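# Lay black tower case on its back in trolley corner

## Task

Put the black tower case into the wooden trolley lying on its back with its front facing up, placed in the corner at the trolley's far end from the push bar, with the case's bottom pressed close against the trolley's low side and its top pointing toward the side across from it.

## Robot and tools

Robot: one arm riding on a carriage that drives along a floor track (the rail). It carries a vacuum tool with four suction cups in two air channels: channel a (cups at y = -104.5 mm from the cup point) and channel b (y = +104.5 mm); cups sit at x = -62 and +62 mm. Each cup is 113 mm across; together the rims cover 237 mm along x and 322 mm along y. The cup point is the centre of the four rims and the cups face along its +z axis.

Scene frame: fixed to the table. z = 0 is the table top, +z up. The track lies along y at x = 0, and y = 0 where the rail reads position_m 0. The table starts at x = 0.50 m and spans y = -0.90 to 0.90 m; outside that the floor is 0.53 m lower. The arm base sits at x = 0, y about equal to position_m, z = 0.04 m, facing +x.

execute_actions: argument actions, a list run in order, plus optional cameras (list of names; omitted or ["all"] gives all, [] none). Each action may hold rows, steps, until and rail. rows: up to 15 rows, each one list of 8 numbers in [-1, 1]: dx, dy, dz, rx, ry, rz, suction_a, suction_b. Each row lasts one control step (1/30 s). The first six are an offset, not a pose: measured from the Hand target as it stood when the action began, in that Hand target's own axes; every row counts from that same start, not from the previous row. 1.0 equals 0.6 m or 180 degrees; rx, ry, rz form one rotation vector. Repeating the same offset in a new action moves further. suction_a/b: 1 on, 0 off (above 0.01 counts as on); they persist, and 0 is an order, so resend your last values to keep them. steps: 1 to 450, at least one per row, default 15; after the last row the arm keeps heading for that row's target. For smooth starts ramp offsets up gradually (0.01 per row is about 0.18 m/s).

rail device: {"rail": {...}} with position_m (-3 to 3 m, an absolute place for the carriage), speed_m_s (0.01 to 1, starts at 1), acceleration_factor (0.1 to 1; accel is 0.52 m/s2 times it), or {"stop": true} alone. Out-of-range values or unknown names reject the whole call. After sending position_m, wait with {"steps": n, "until": {"rail": {"position_status": ["!=", "moving"]}}}. Let the carriage arrive (within 0.3 mm) before placing things or ending the scene. The drive moves the arm rigidly and ignores obstacles.

until: ends the action at the first step where all conditions hold. Conditions read rail fields only; numbers need a comparison such as [">=", 0.5]; strings may use "=" or "!=". {"all": {"status": "ended"}} and {"any": {"status": "ended"}} wait on motions finishing.

move: target is one 8-number row or a list of up to 15, all offsets from the same Hand target at the move's start, in its axes, same scale as rows. speed: m/s, 0.002 to 4.2, default 0.25 (rotation up to twice that in rad/s); one value or one per target. blend: corner rounding in m. stop_force: 6 to 320 N, ends the path when pushback along the path reaches it; omit it when moving away from a contact. zero (with stop_force): true takes a fresh zero first. blocking=false returns after about 0.5 s; then use wait or stop before new rows or moves. Paths over 10 s stop short. The result adds a move: line (done = at rest within 3 mm and 2 degrees; off_target, moving, held, fault) and limits (paced, held).

wait: seconds 0 to 10. stop: brakes a running move (not the rail). zoom_image: camera (cam_high, cam_low, cam_pallet_north, cam_pallet_south, cam_wrist) and region [x0, y0, x1, y1] in pixels, at most 504 x 504; images are 672x504. zero_wrist_force: no arguments. finished_scene: scene number 1 or 2; irreversible.

Results: end_effector_position (m) and end_effector_quat_wxyz, velocities in m/s and rad/s, all in the scene frame and possibly a few cm off. Joint positions/velocities list rail, shoulder pan, shoulder lift, elbow, wrist 1, wrist 2, wrist 3. Hand target is where the next offsets start. Tool commands shows current suction orders. suction_measured_a/b show vacuum (near 0 unsealed, 0.75+ on airtight faces, settles in up to 1.3 s); part_present flips to 1 above 0.09. Wrist force and Wrist torque are in the tool's axes, plus a peak line. Motor temperatures per joint; MOTOR HOT appears at 70 °C, brakes lock at 85 °C for 30 to 60 s.

Control notes: commands lag by about 0.2 s; each step the commanded orientation is limited to 32 degrees from the measured one. If the arm rests short, send the missing offset. To stop pressing, command back past the cup point.

Gripping: turn a channel on and set both its cups fully flat on a smooth face; an edge or hole under either cup breaks that channel. Cups compress up to 21 mm. To release, lower in small steps until the case rests, don't press, switch both channels off and pause briefly before lifting away.

Avoid: knocking anything off or out of the work area, dropping the case, releasing it while moving, fast impacts, hard pushes. Force on the arm near 400 N or joint contact torque at limits (693, 693, 407, 100, 100, 100 N m) faults the arm for 10 s. Rail contact_stop, time_out or stopped_with_arm signal trouble; recheck and resend.

Each tool is called after "Call:" as name([rows], argument=value, ...), one row to a line, values as JSON.

## Session

Call:
execute_actions(actions=[])

Scene clock: 0.00 s.
end_effector_position=(+0.8500, -2.5122, +0.4400) suction_measured_a=0.00 part_present_a=0 suction_measured_b=0.01 part_present_b=0 end_effector_quat_wxyz=(+0.000, +0.000, +1.000, +0.000)
Joint positions: [-2.512 -0.239 -1.498 2.092 -2.165 -1.571 1.332]
Joint velocities: within noise
Joint torques (N m): no reading
Motor temperatures (°C): [25 30 33 27 36 22]
Wrist force (N): no reading
Wrist torque (N m): no reading
Wrist force, peak (N): no reading
Hand target: +0.8500, -2.5122, +0.4400; +0.000, +0.000, +1.000, +0.000
Tool commands: tool/suction_a=+0.0 tool/suction_b=+0.0
rail: position_m=-2.512 position_status=done

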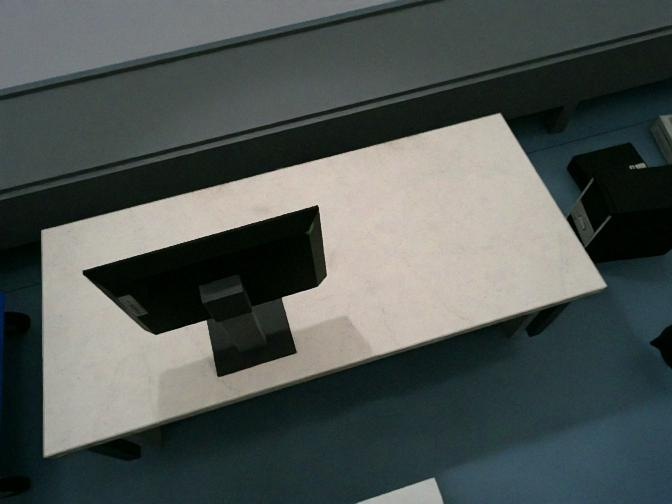

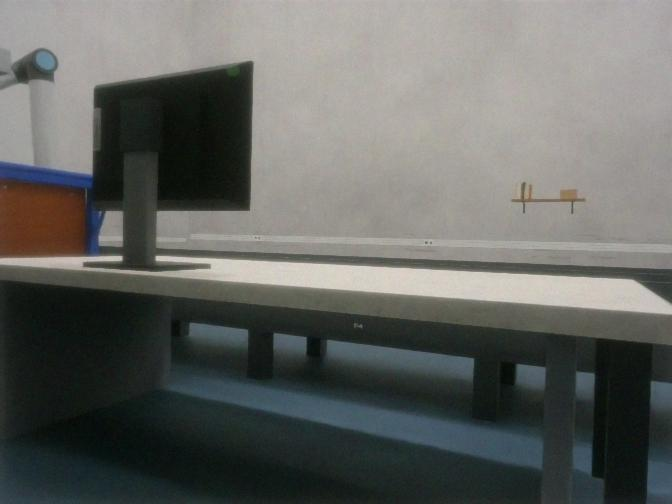

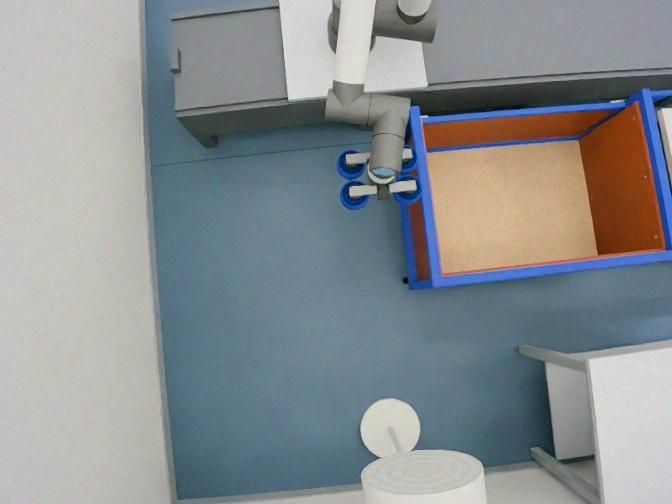

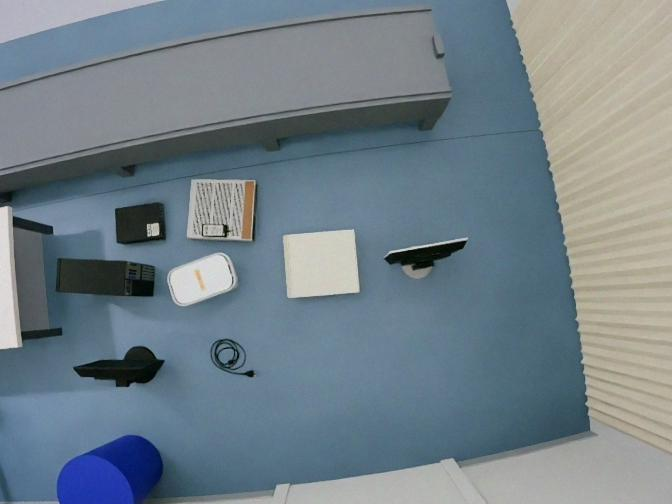

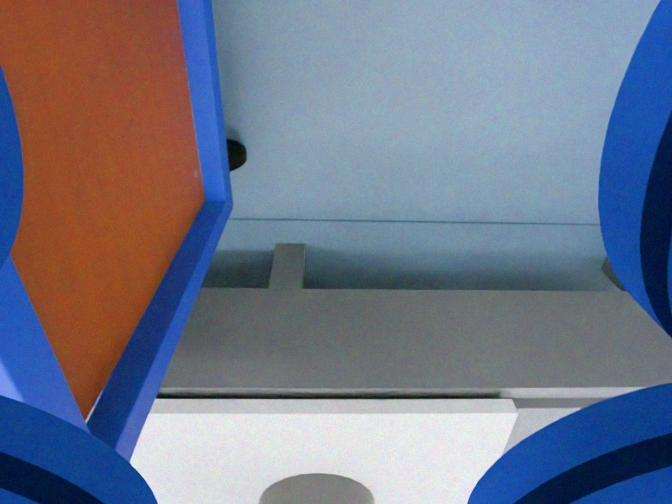

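Call:
zoom_image(camera="cam_pallet_south", region=[20, 170, 272, 400])

Call:
zoom_image(camera="cam_pallet_north", region=[320, 60, 672, 320])

Call:
zoom_image(camera="cam_high", region=[520, 100, 672, 280])

Scaled by 2.000.

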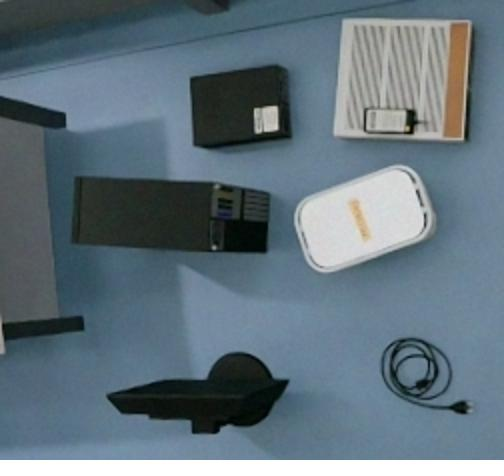

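Scaled by 1.432.

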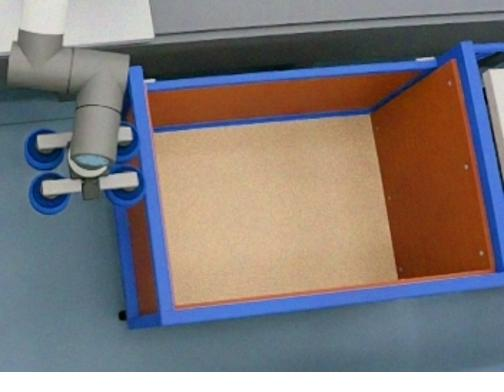

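Scaled by 2.800.

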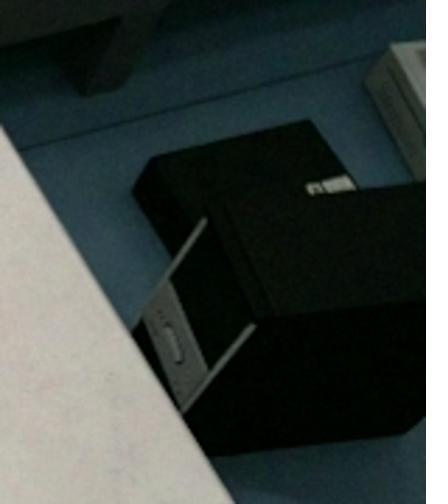

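Call:
zoom_image(camera="cam_low", region=[0, 20, 260, 280])

Call:
zoom_image(camera="cam_high", region=[0, 200, 200, 504])

Call:
zoom_image(camera="cam_wrist", region=[0, 0, 504, 504])

Call:
zoom_image(camera="cam_pallet_north", region=[540, 70, 672, 290])

Scaled by 1.938.

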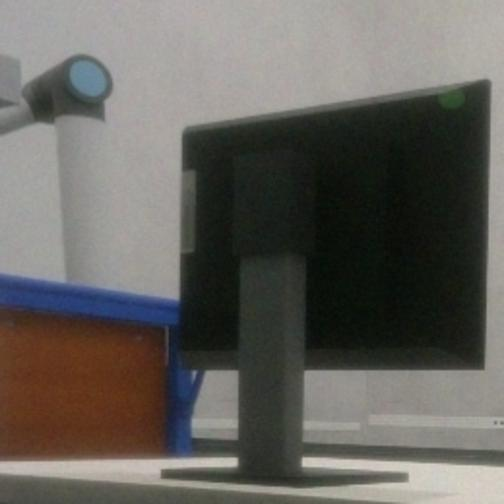

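Scaled by 1.658.

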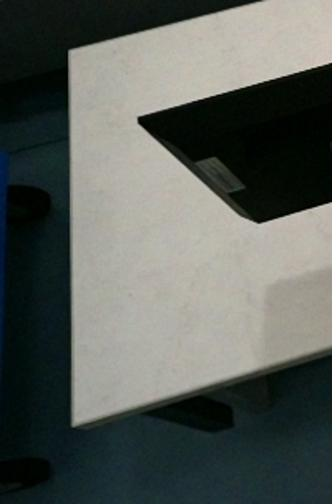

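Scaled by 1.000.

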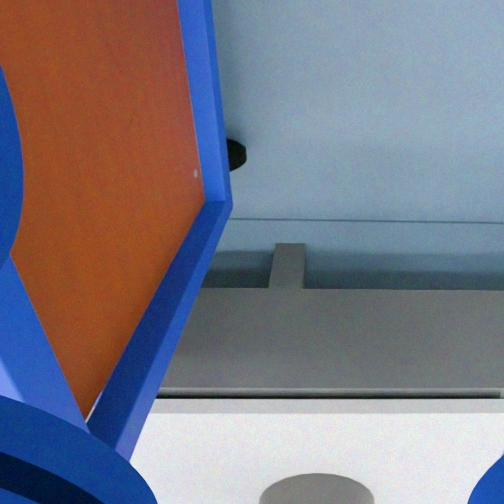

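Scaled by 2.291.

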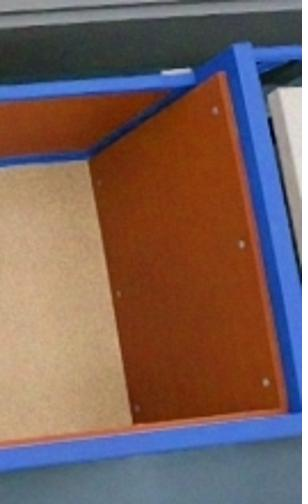

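Call:
move(target=[0, 0, -0.75, 0, 0, 0, 0, 0], speed=0.5)

Scene clock: 5.07 s.
end_effector_position=(+0.8499, -2.5123, +0.8898) suction_measured_a=0.00 part_present_a=0 suction_measured_b=0.01 part_present_b=0 end_effector_quat_wxyz=(+0.000, +0.000, +1.000, +0.000)
Joint positions: [-2.512 -0.239 -1.642 1.584 -1.513 -1.571 1.332]
Joint velocities: within noise
Joint torques (N m): [27.4 -60.24 -127.91 -7.58 -3.71 4.97]
Motor temperatures (°C): [25 30 33 27 36 22]
Wrist force (N): [-0.9 0.1 -0.6]
Wrist torque (N m): [-0.07 0.16 0.00]
Wrist force, peak (N): [0.4 1.2 -7.0]
Hand target: +0.8500, -2.5122, +0.8900; +0.000, +0.000, +1.000, +0.000
Off the commanded pose: 0.000 m, 0 deg.
rail: position_m=-2.512 position_status=done
move: done

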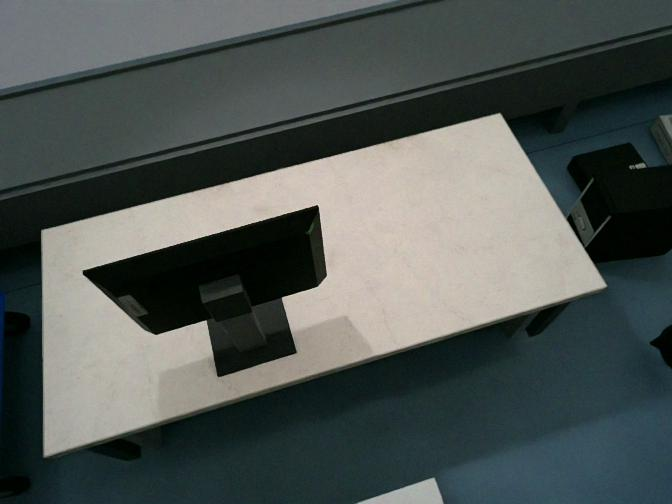

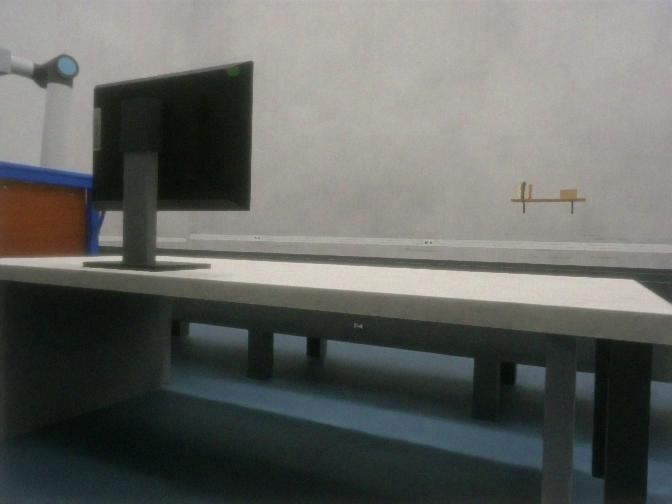

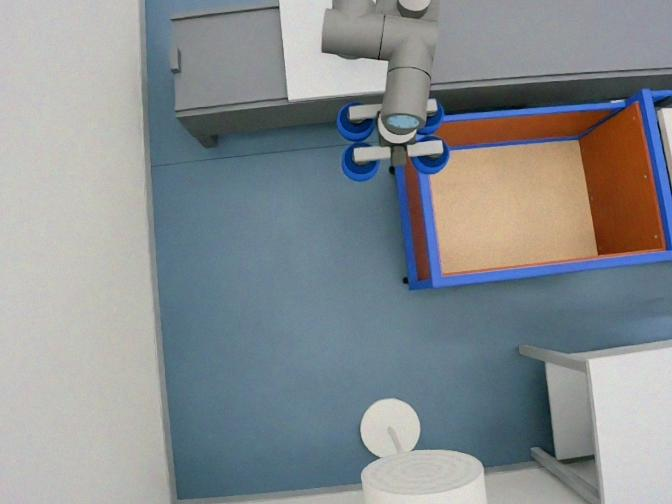

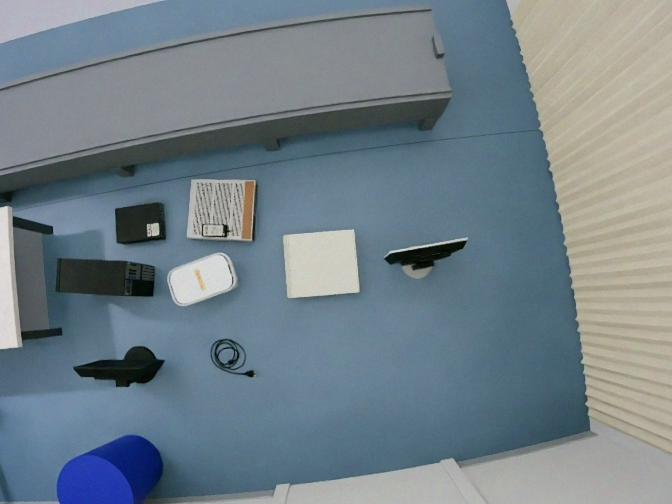

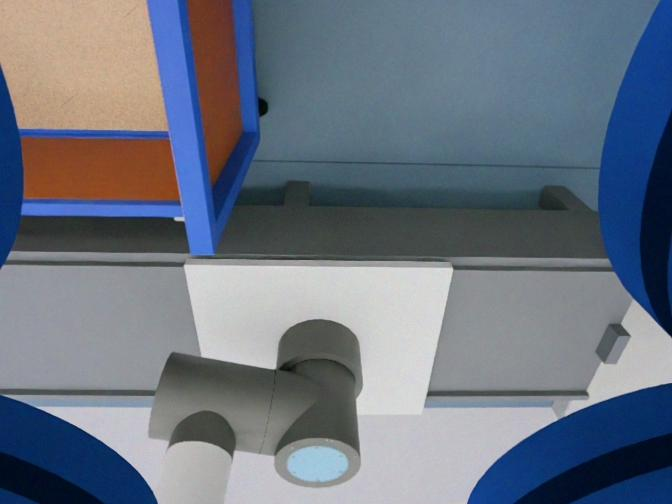

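Call:
execute_actions([
  {"rail": {"position_m": -1.75}, "steps": 200, "until": {"rail": {"position_status": ["!=", "moving"]}}},
])

Scene clock: 8.23 s.
end_effector_position=(+0.8500, -1.7500, +0.8900) suction_measured_a=0.00 part_present_a=0 suction_measured_b=0.01 part_present_b=0 end_effector_quat_wxyz=(+0.000, +0.000, +1.000, +0.000)
Joint positions: [-1.75 -0.239 -1.642 1.584 -1.513 -1.571 1.332]
Joint velocities: within noise
Joint torques (N m): [-5.29 -82.76 -115.77 -10.61 1.66 5.3]
Motor temperatures (°C): [25 30 33 27 36 22]
Wrist force (N): [-0.6 0.4 -0.4]
Wrist torque (N m): [-0.02 0.13 0.00]
Wrist force, peak (N): [-0.7 2.0 -0.5]
Hand target: +0.8500, -1.7500, +0.8900; +0.000, +0.000, +1.000, +0.000
Tool commands: tool/suction_a=+0.0 tool/suction_b=+0.0
Off the commanded pose: 0.000 m, 0 deg.
rail: position_m=-1.750 position_status=done

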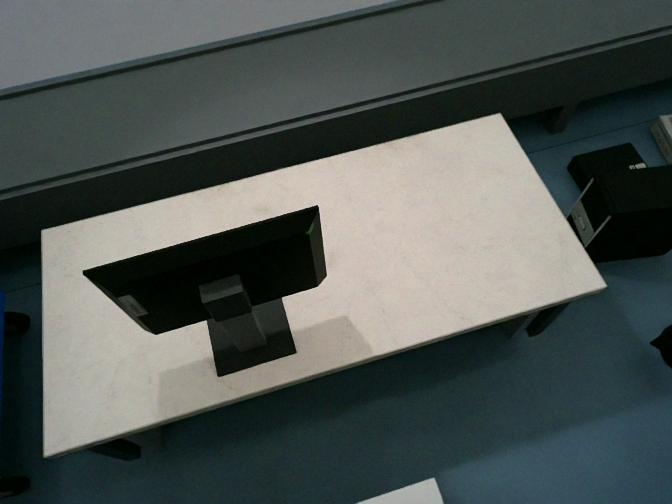

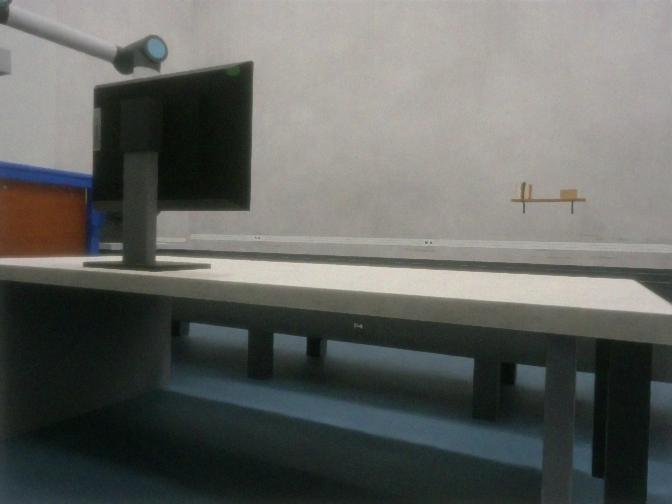

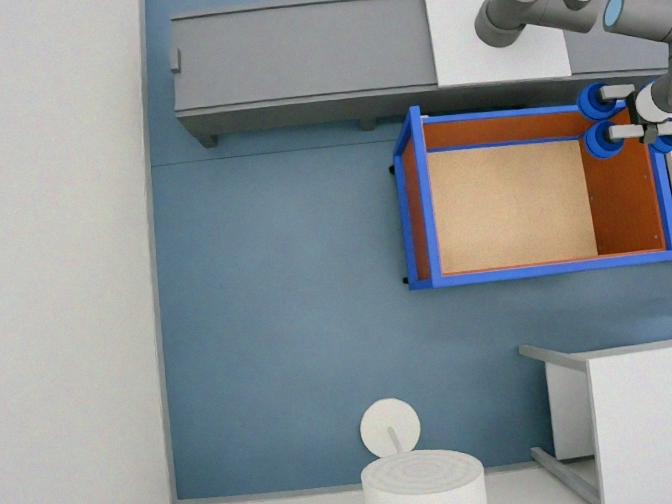

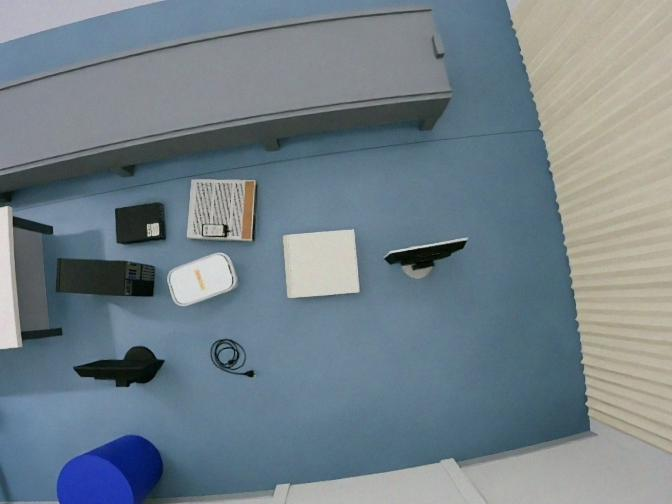

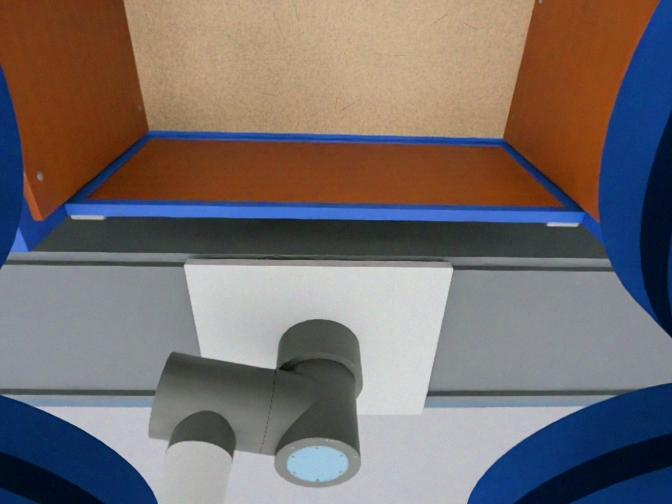

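Call:
move(target=[0, 0, -0.333333, 0, 0, 0, 0, 0], speed=0.5, cameras=["cam_wrist"])

Call:
move(target=[-0.5, 0, 0, 0, 0, 0, 0, 0], speed=0.5, cameras=["cam_wrist"])

Scene clock: 10.40 s.
end_effector_position=(+0.8499, -1.7500, +1.0898) suction_measured_a=0.00 part_present_a=0 suction_measured_b=0.01 part_present_b=0 end_effector_quat_wxyz=(+0.000, +0.000, +1.000, +0.000)
Joint positions: [-1.75 -0.239 -1.596 1.26 -1.235 -1.571 1.332]
Joint velocities: within noise
Joint torques (N m): [27.6 -66.76 -122.15 -7.56 -4.24 5.27]
Motor temperatures (°C): [25 30 33 27 36 22]
Wrist force (N): [0.0 0.1 -0.4]
Wrist torque (N m): [-0.03 0.07 0.04]
Wrist force, peak (N): [0.6 0.4 -5.4]
Hand target: +0.8500, -1.7500, +1.0900; +0.000, +0.000, +1.000, +0.000
Off the commanded pose: 0.000 m, 0 deg.
rail: position_m=-1.750 position_status=done
move: done
Images, in order (width x height): cam_wrist 672x504.

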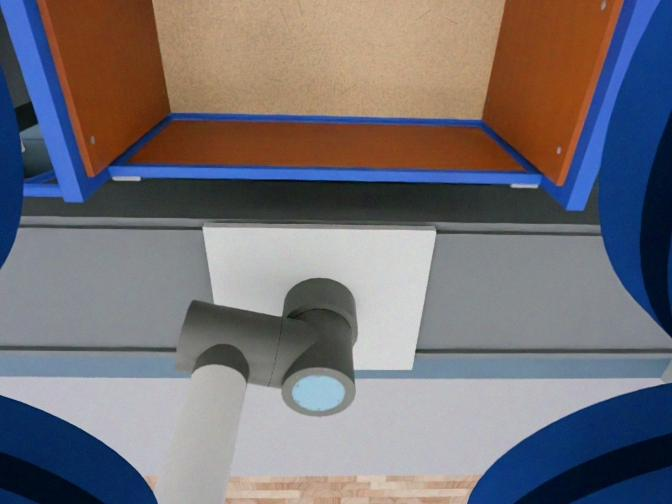

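Scene clock: 12.03 s.
end_effector_position=(+1.1498, -1.7500, +1.0900) suction_measured_a=0.00 part_present_a=0 suction_measured_b=0.01 part_present_b=0 end_effector_quat_wxyz=(+0.000, +0.000, +1.000, +0.000)
Joint positions: [-1.75 -0.176 -1.206 0.787 -1.152 -1.571 1.395]
Joint velocities: within noise
Joint torques (N m): [26.98 -162.15 -116.41 -7.35 -3.46 5.25]
Motor temperatures (°C): [25 30 33 27 36 22]
Wrist force (N): [0.8 0.0 -0.5]
Wrist torque (N m): [0.07 -0.05 0.03]
Wrist force, peak (N): [4.7 0.4 -0.6]
Hand target: +1.1500, -1.7500, +1.0900; +0.000, +0.000, +1.000, +0.000
Off the commanded pose: 0.000 m, 0 deg.
rail: position_m=-1.750 position_status=done
move: done
Images, in order (width x height): cam_wrist 672x504.

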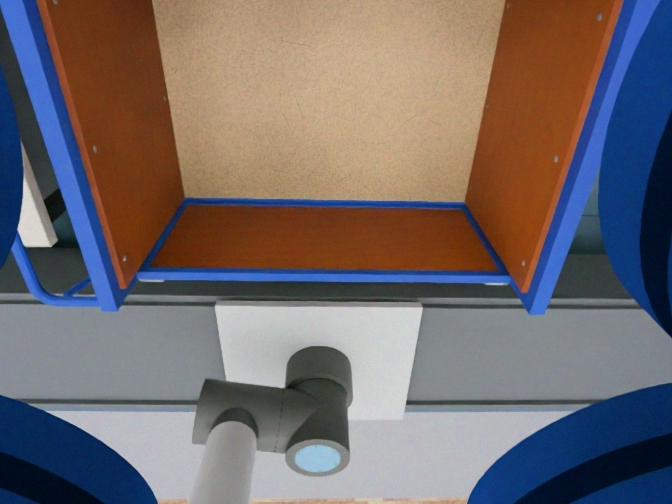

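Call:
execute_actions([
  {"rail": {"position_m": 1.2}, "steps": 300, "until": {"rail": {"position_status": ["!=", "moving"]}}},
])

Scene clock: 22.43 s.
end_effector_position=(+1.1500, +1.2000, +1.0900) suction_measured_a=0.00 part_present_a=0 suction_measured_b=0.01 part_present_b=0 end_effector_quat_wxyz=(+0.000, +0.000, +1.000, +0.000)
Joint positions: [1.2 -0.176 -1.206 0.787 -1.151 -1.571 1.395]
Joint velocities: within noise
Joint torques (N m): [-20.2 -171.74 -105.24 -13.21 0.94 5.49]
Motor temperatures (°C): [25 30 33 27 36 22]
Wrist force (N): [0.8 0.3 -0.3]
Wrist torque (N m): [0.11 -0.05 0.03]
Wrist force, peak (N): [0.9 2.0 -0.5]
Hand target: +1.1500, +1.2000, +1.0900; +0.000, +0.000, +1.000, +0.000
Tool commands: tool/suction_a=+0.0 tool/suction_b=+0.0
Off the commanded pose: 0.000 m, 0 deg.
rail: position_m=1.200 position_status=done

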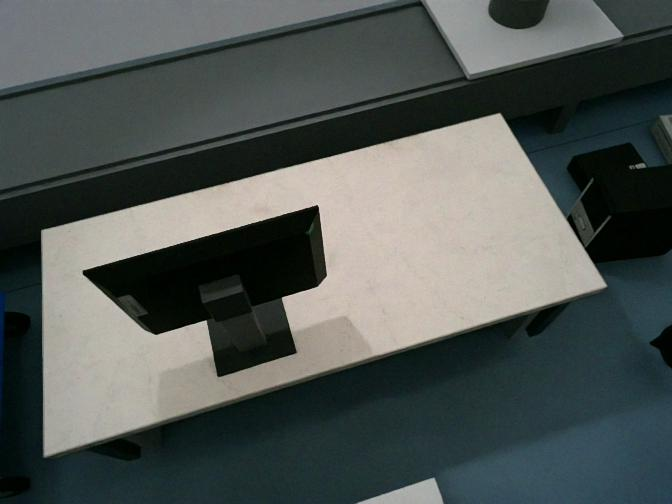

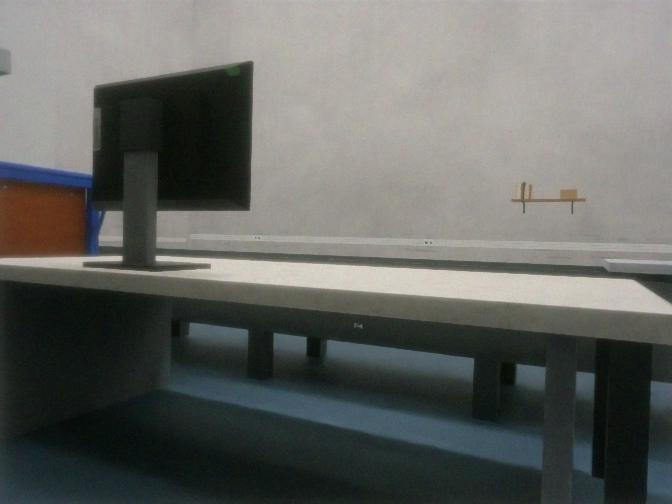

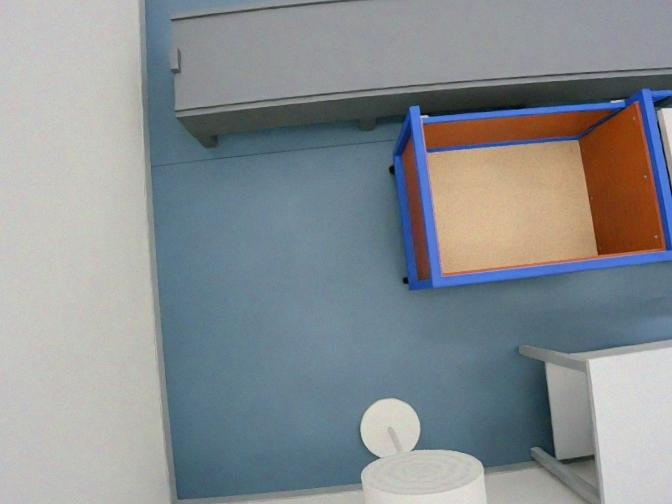

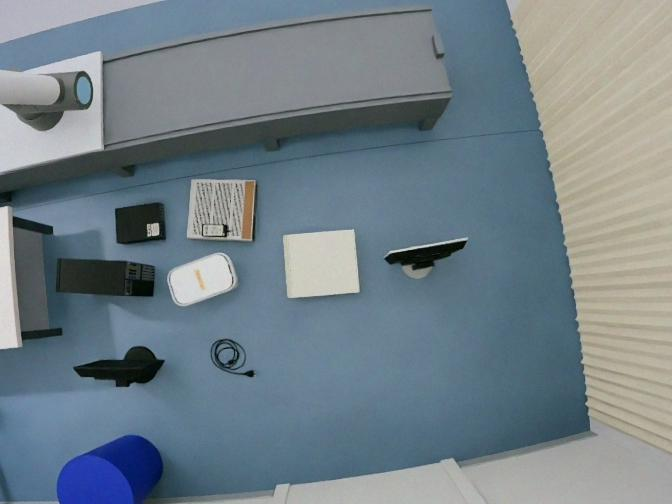

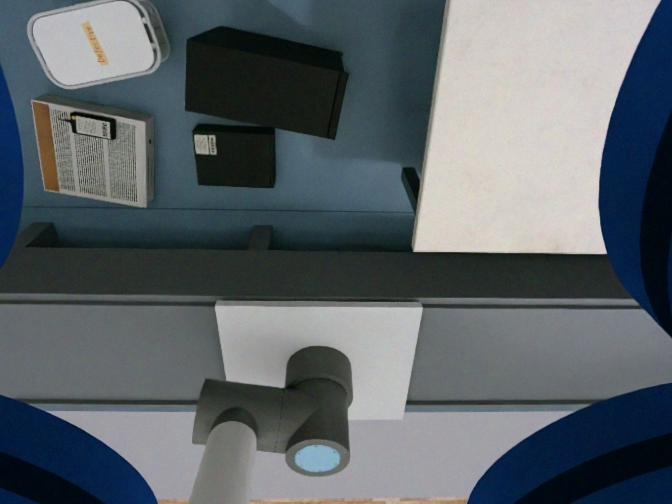

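Call:
zoom_image(camera="cam_wrist", region=[150, 0, 450, 225])

Scaled by 1.680.

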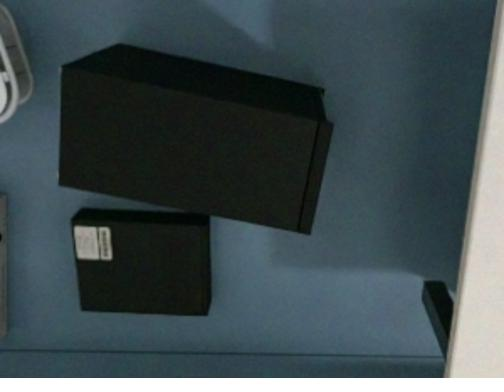

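Call:
move(target=[0.5, 0, 0.4, 0, 0, 0, 0, 0], speed=0.5, cameras=["cam_wrist"])

Scene clock: 29.17 s.
end_effector_position=(+0.8502, +1.2000, +0.8501) suction_measured_a=0.00 part_present_a=0 suction_measured_b=0.01 part_present_b=0 end_effector_quat_wxyz=(+0.000, +0.000, +1.000, +0.000)
Joint positions: [1.2 -0.239 -1.643 1.639 -1.567 -1.571 1.332]
Joint velocities: within noise
Joint torques (N m): [-21.89 -132.86 -102.16 -14.86 5.78 -4.6]
Motor temperatures (°C): [25 30 33 27 36 22]
Wrist force (N): [-0.1 0.5 -0.5]
Wrist torque (N m): [0.02 0.06 -0.06]
Wrist force, peak (N): [2.9 0.6 3.4]
Hand target: +0.8500, +1.2000, +0.8500; +0.000, +0.000, +1.000, +0.000
Off the commanded pose: 0.000 m, 0 deg.
rail: position_m=1.200 position_status=done
move: done
Images, in order (width x height): cam_wrist 672x504.

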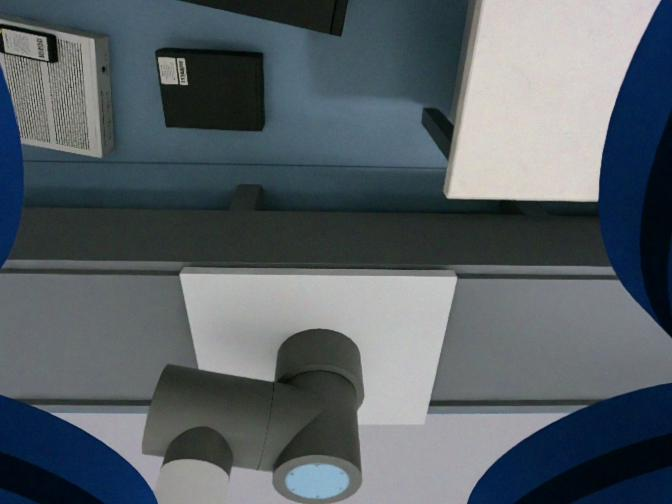

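Call:
move([
  [-0.1137, 0.4664, -0.48, -0.4858, -0.1184, 0, 0, 0],
  [0, 0, -0.96, -0.9716, -0.2367, 0, 0, 0],
], speed=0.35, blend=[0.05, 0])

Scene clock: 34.63 s.
end_effector_position=(+0.8500, +1.2001, +1.4259) suction_measured_a=0.00 part_present_a=0 suction_measured_b=0.01 part_present_b=0 end_effector_quat_wxyz=(+0.237, +0.000, +0.000, +0.972)
Joint positions: [1.2 -0.239 -1.643 1.641 -1.569 1.57 1.332]
Joint velocities: within noise
Joint torques (N m): [27.62 -58.3 -126.89 -8.03 5.73 -4.96]
Motor temperatures (°C): [25 30 33 27 36 22]
Wrist force (N): [-1.7 0.4 -0.2]
Wrist torque (N m): [0.14 -0.80 -0.14]
Wrist force, peak (N): [-2.8 0.0 -1.0]
Hand target: +0.8500, +1.2000, +1.4260; +0.237, +0.000, +0.000, +0.972
Off the commanded pose: 0.000 m, 0 deg.
rail: position_m=1.200 position_status=done
move: done

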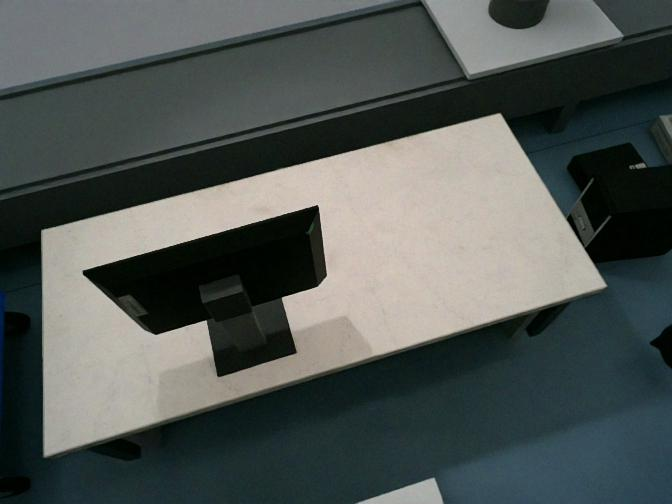

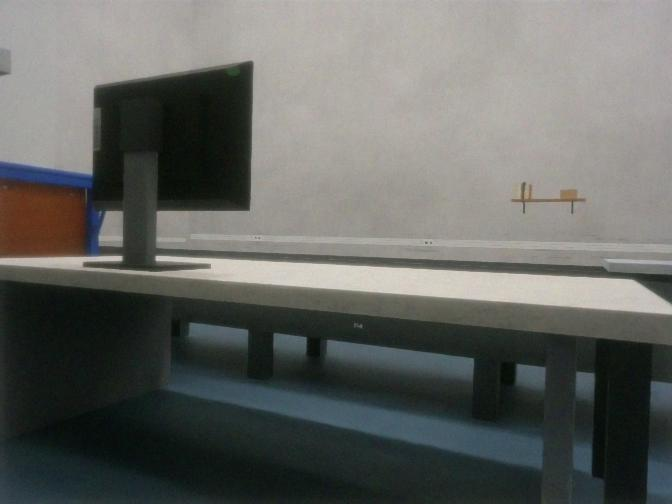

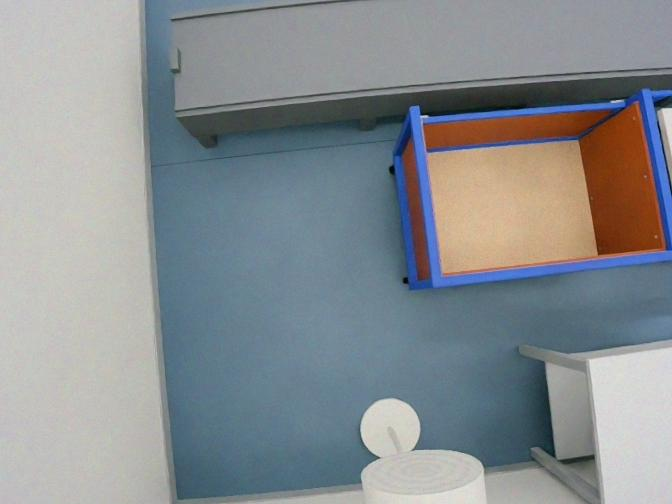

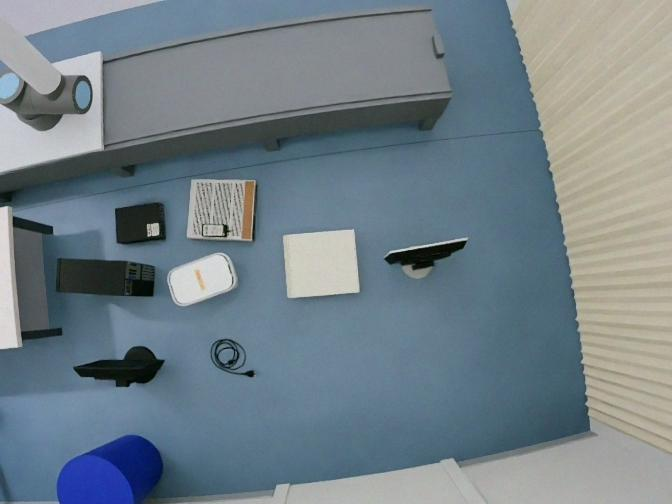

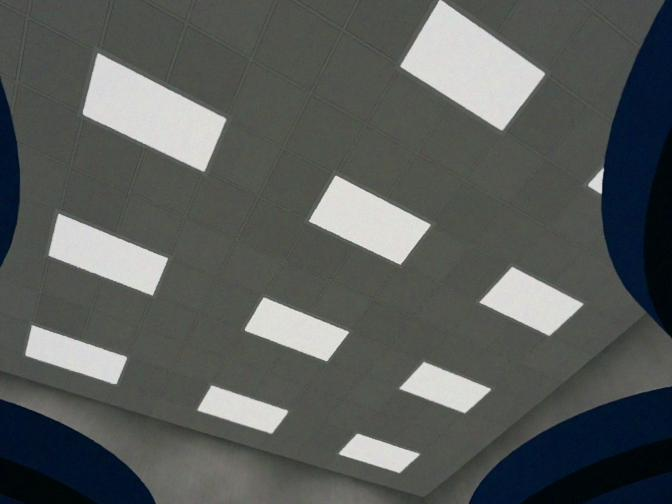

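Call:
execute_actions([
  {"rail": {"position_m": 0.85}, "steps": 1},
], cameras=[])

Call:
move(target=[0, 0, 0, 0, 0, -0.924, 0, 0], speed=0.5, cameras=[])

Call:
move(target=[0.48, 0, -0.48, 0, 0.5, 0, 0, 0], speed=0.4, cameras=["cam_wrist"])

Scene clock: 38.47 s.
end_effector_position=(+0.8500, +0.8500, +1.4260) suction_measured_a=0.00 part_present_a=0 suction_measured_b=0.01 part_present_b=0 end_effector_quat_wxyz=(+0.237, +0.000, +0.000, +0.972)
Joint positions: [0.85 -0.239 -1.643 1.641 -1.569 1.571 1.332]
Joint velocities: within noise
Joint torques (N m): [-11.71 -65.34 -109.74 -8.4 2.07 -4.86]
Motor temperatures (°C): [25 30 32 27 36 22]
Wrist force (N): [-1.1 0.3 0.0]
Wrist torque (N m): [0.13 -0.88 -0.13]
Wrist force, peak (N): [-2.4 1.7 -0.2]
Hand target: +0.8500, +0.8500, +1.4260; +0.237, +0.000, +0.000, +0.972
Tool commands: tool/suction_a=+0.0 tool/suction_b=+0.0
Off the commanded pose: 0.000 m, 0 deg.
rail: position_m=0.850 position_status=done
No camera images: "cameras" was empty.

Scene clock: 42.30 s.
end_effector_position=(+0.8499, +0.8500, +1.4260) suction_measured_a=0.00 part_present_a=0 suction_measured_b=0.01 part_present_b=0 end_effector_quat_wxyz=(+0.993, +0.000, +0.000, -0.119)
Joint positions: [0.85 -0.239 -1.643 1.641 -1.569 1.571 -1.571]
Joint velocities: within noise
Joint torques (N m): [24.8 -58.97 -125.52 -14.6 5.47 -5.67]
Motor temperatures (°C): [25 30 32 27 36 22]
Wrist force (N): [-1.5 0.1 -0.3]
Wrist torque (N m): [0.10 -0.78 -0.13]
Wrist force, peak (N): [-1.8 0.3 -0.3]
Hand target: +0.8500, +0.8500, +1.4260; +0.993, +0.000, +0.000, -0.119
Off the commanded pose: 0.000 m, 0 deg.
rail: position_m=0.850 position_status=done
move: done
No camera images: "cameras" was empty.

Scene clock: 45.20 s.
end_effector_position=(+1.1297, +0.7818, +1.1380) suction_measured_a=0.00 part_present_a=0 suction_measured_b=0.01 part_present_b=0 end_effector_quat_wxyz=(+0.702, +0.084, +0.702, -0.084)
Joint positions: [0.85 -0.239 -1.436 1.205 0.231 1.571 -1.571]
Joint velocities: within noise
Joint torques (N m): [27.47 -106.99 -116.62 -3.9 5.87 5.36]
Motor temperatures (°C): [25 30 32 27 36 22]
Wrist force (N): [-0.6 -0.4 0.3]
Wrist torque (N m): [-0.02 -0.83 0.18]
Wrist force, peak (N): [-2.3 -0.4 1.1]
Hand target: +1.1298, +0.7818, +1.1380; +0.702, +0.084, +0.702, -0.084
Off the commanded pose: 0.000 m, 0 deg.
rail: position_m=0.850 position_status=done
move: done
Images, in order (width x height): cam_wrist 672x504.

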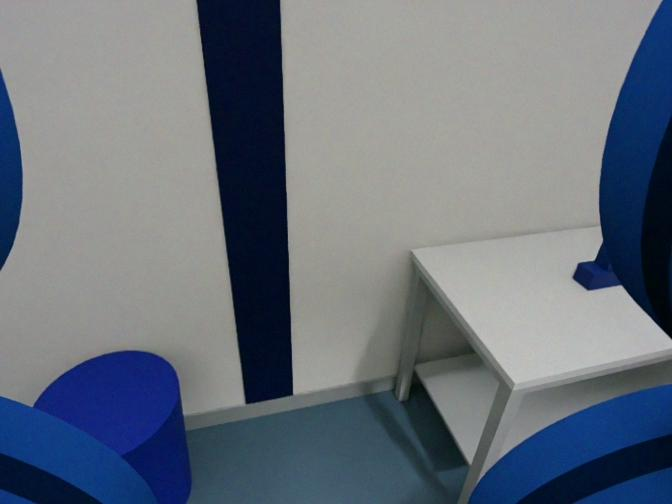

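Call:
move(target=[0.865, 0.387, -0.564, -0.0064, 0, 0, 0, 0], speed=0.4, cameras=[])

Call:
move(target=[0.865, 0.387, -0.564, -0.0064, 0, 0, 0, 0], speed=0.4)

Scene clock: 48.07 s.
end_effector_position=(+0.8561, +1.0875, +0.6192) suction_measured_a=0.00 part_present_a=0 suction_measured_b=0.01 part_present_b=0 end_effector_quat_wxyz=(+0.703, +0.077, +0.703, -0.077)
Joint positions: [0.85 0.166 -1.591 2.107 -0.516 1.956 -1.571]
Joint velocities: within noise
Joint torques (N m): [24.43 -63.24 -84.18 -9.31 5.95 -4.61]
Motor temperatures (°C): [25 30 32 27 36 22]
Wrist force (N): [-0.2 -0.4 -0.3]
Wrist torque (N m): [0.06 -0.91 0.11]
Wrist force, peak (N): [-3.7 -1.9 2.2]
Hand target: +0.8560, +1.0876, +0.6190; +0.703, +0.077, +0.703, -0.077
Off the commanded pose: 0.000 m, 0 deg.
rail: position_m=0.850 position_status=done
move: done
No camera images: "cameras" was empty.

Scene clock: 50.63 s.
end_effector_position=(+0.5762, +1.3877, +0.1002) suction_measured_a=0.00 part_present_a=0 suction_measured_b=0.01 part_present_b=0 end_effector_quat_wxyz=(+0.704, +0.070, +0.704, -0.070)
Joint positions: [0.85 0.804 -0.948 2.34 -1.392 2.574 -1.571]
Joint velocities: within noise
Joint torques (N m): [32.11 -139.86 -35.53 -6.5 6.25 -4.89]
Motor temperatures (°C): [25 30 32 27 36 22]
Wrist force (N): [0.0 -1.0 -0.6]
Wrist torque (N m): [-0.06 -0.86 0.19]
Wrist force, peak (N): [-3.8 -1.2 2.7]
Hand target: +0.5762, +1.3878, +0.1000; +0.704, +0.070, +0.704, -0.070
Off the commanded pose: 0.000 m, 0 deg.
rail: position_m=0.850 position_status=done
move: done

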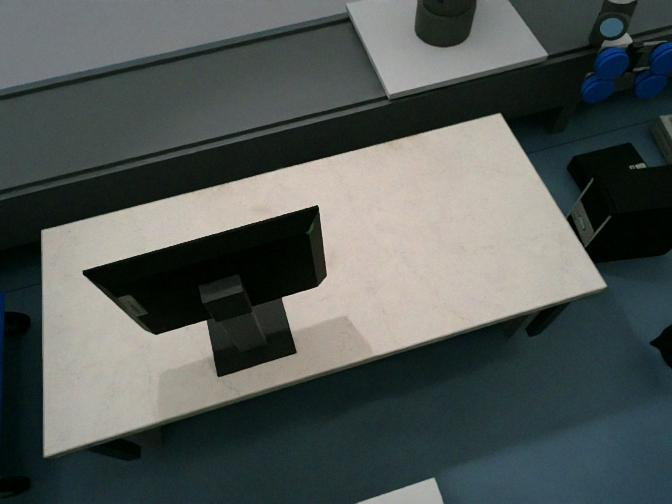

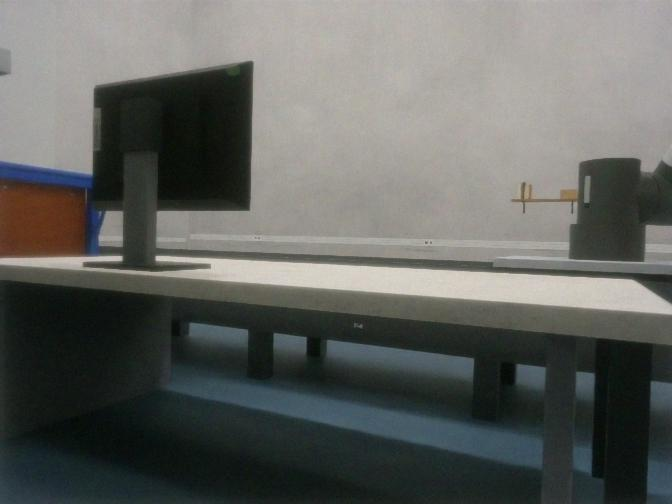

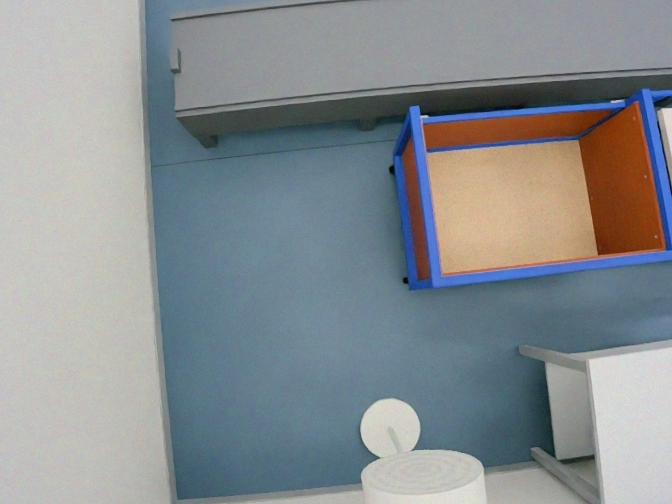

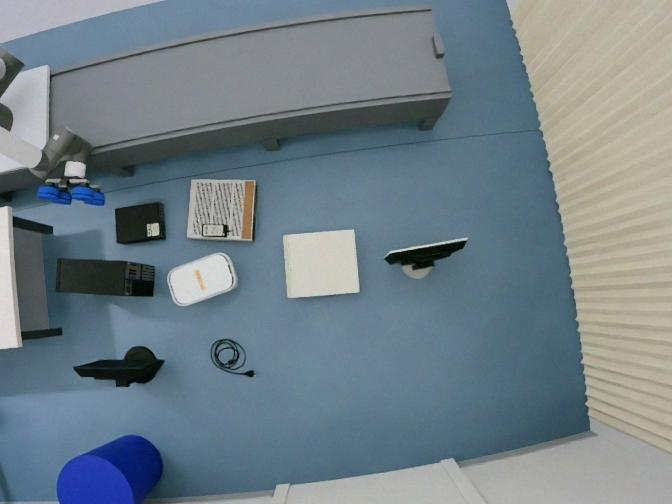

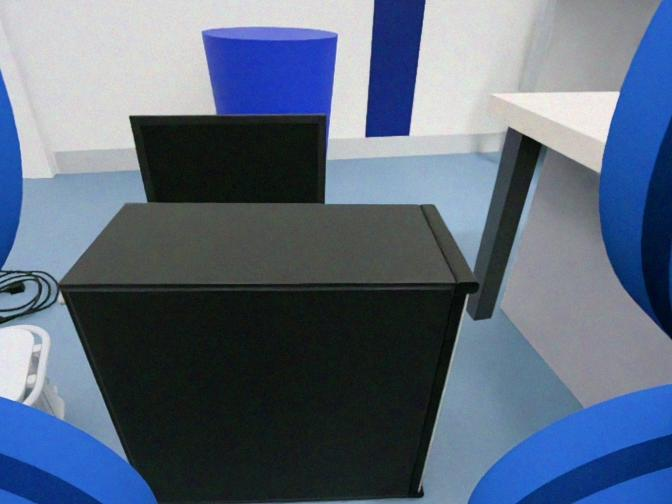

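Call:
zoom_image(camera="cam_wrist", region=[40, 180, 500, 504])

Scaled by 1.096.

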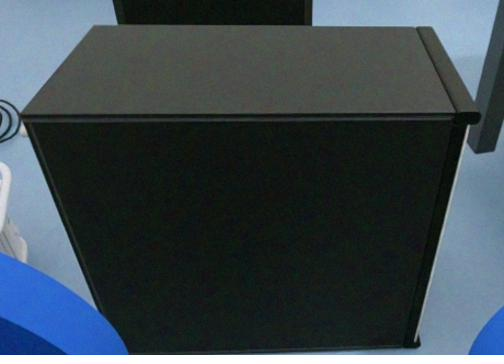

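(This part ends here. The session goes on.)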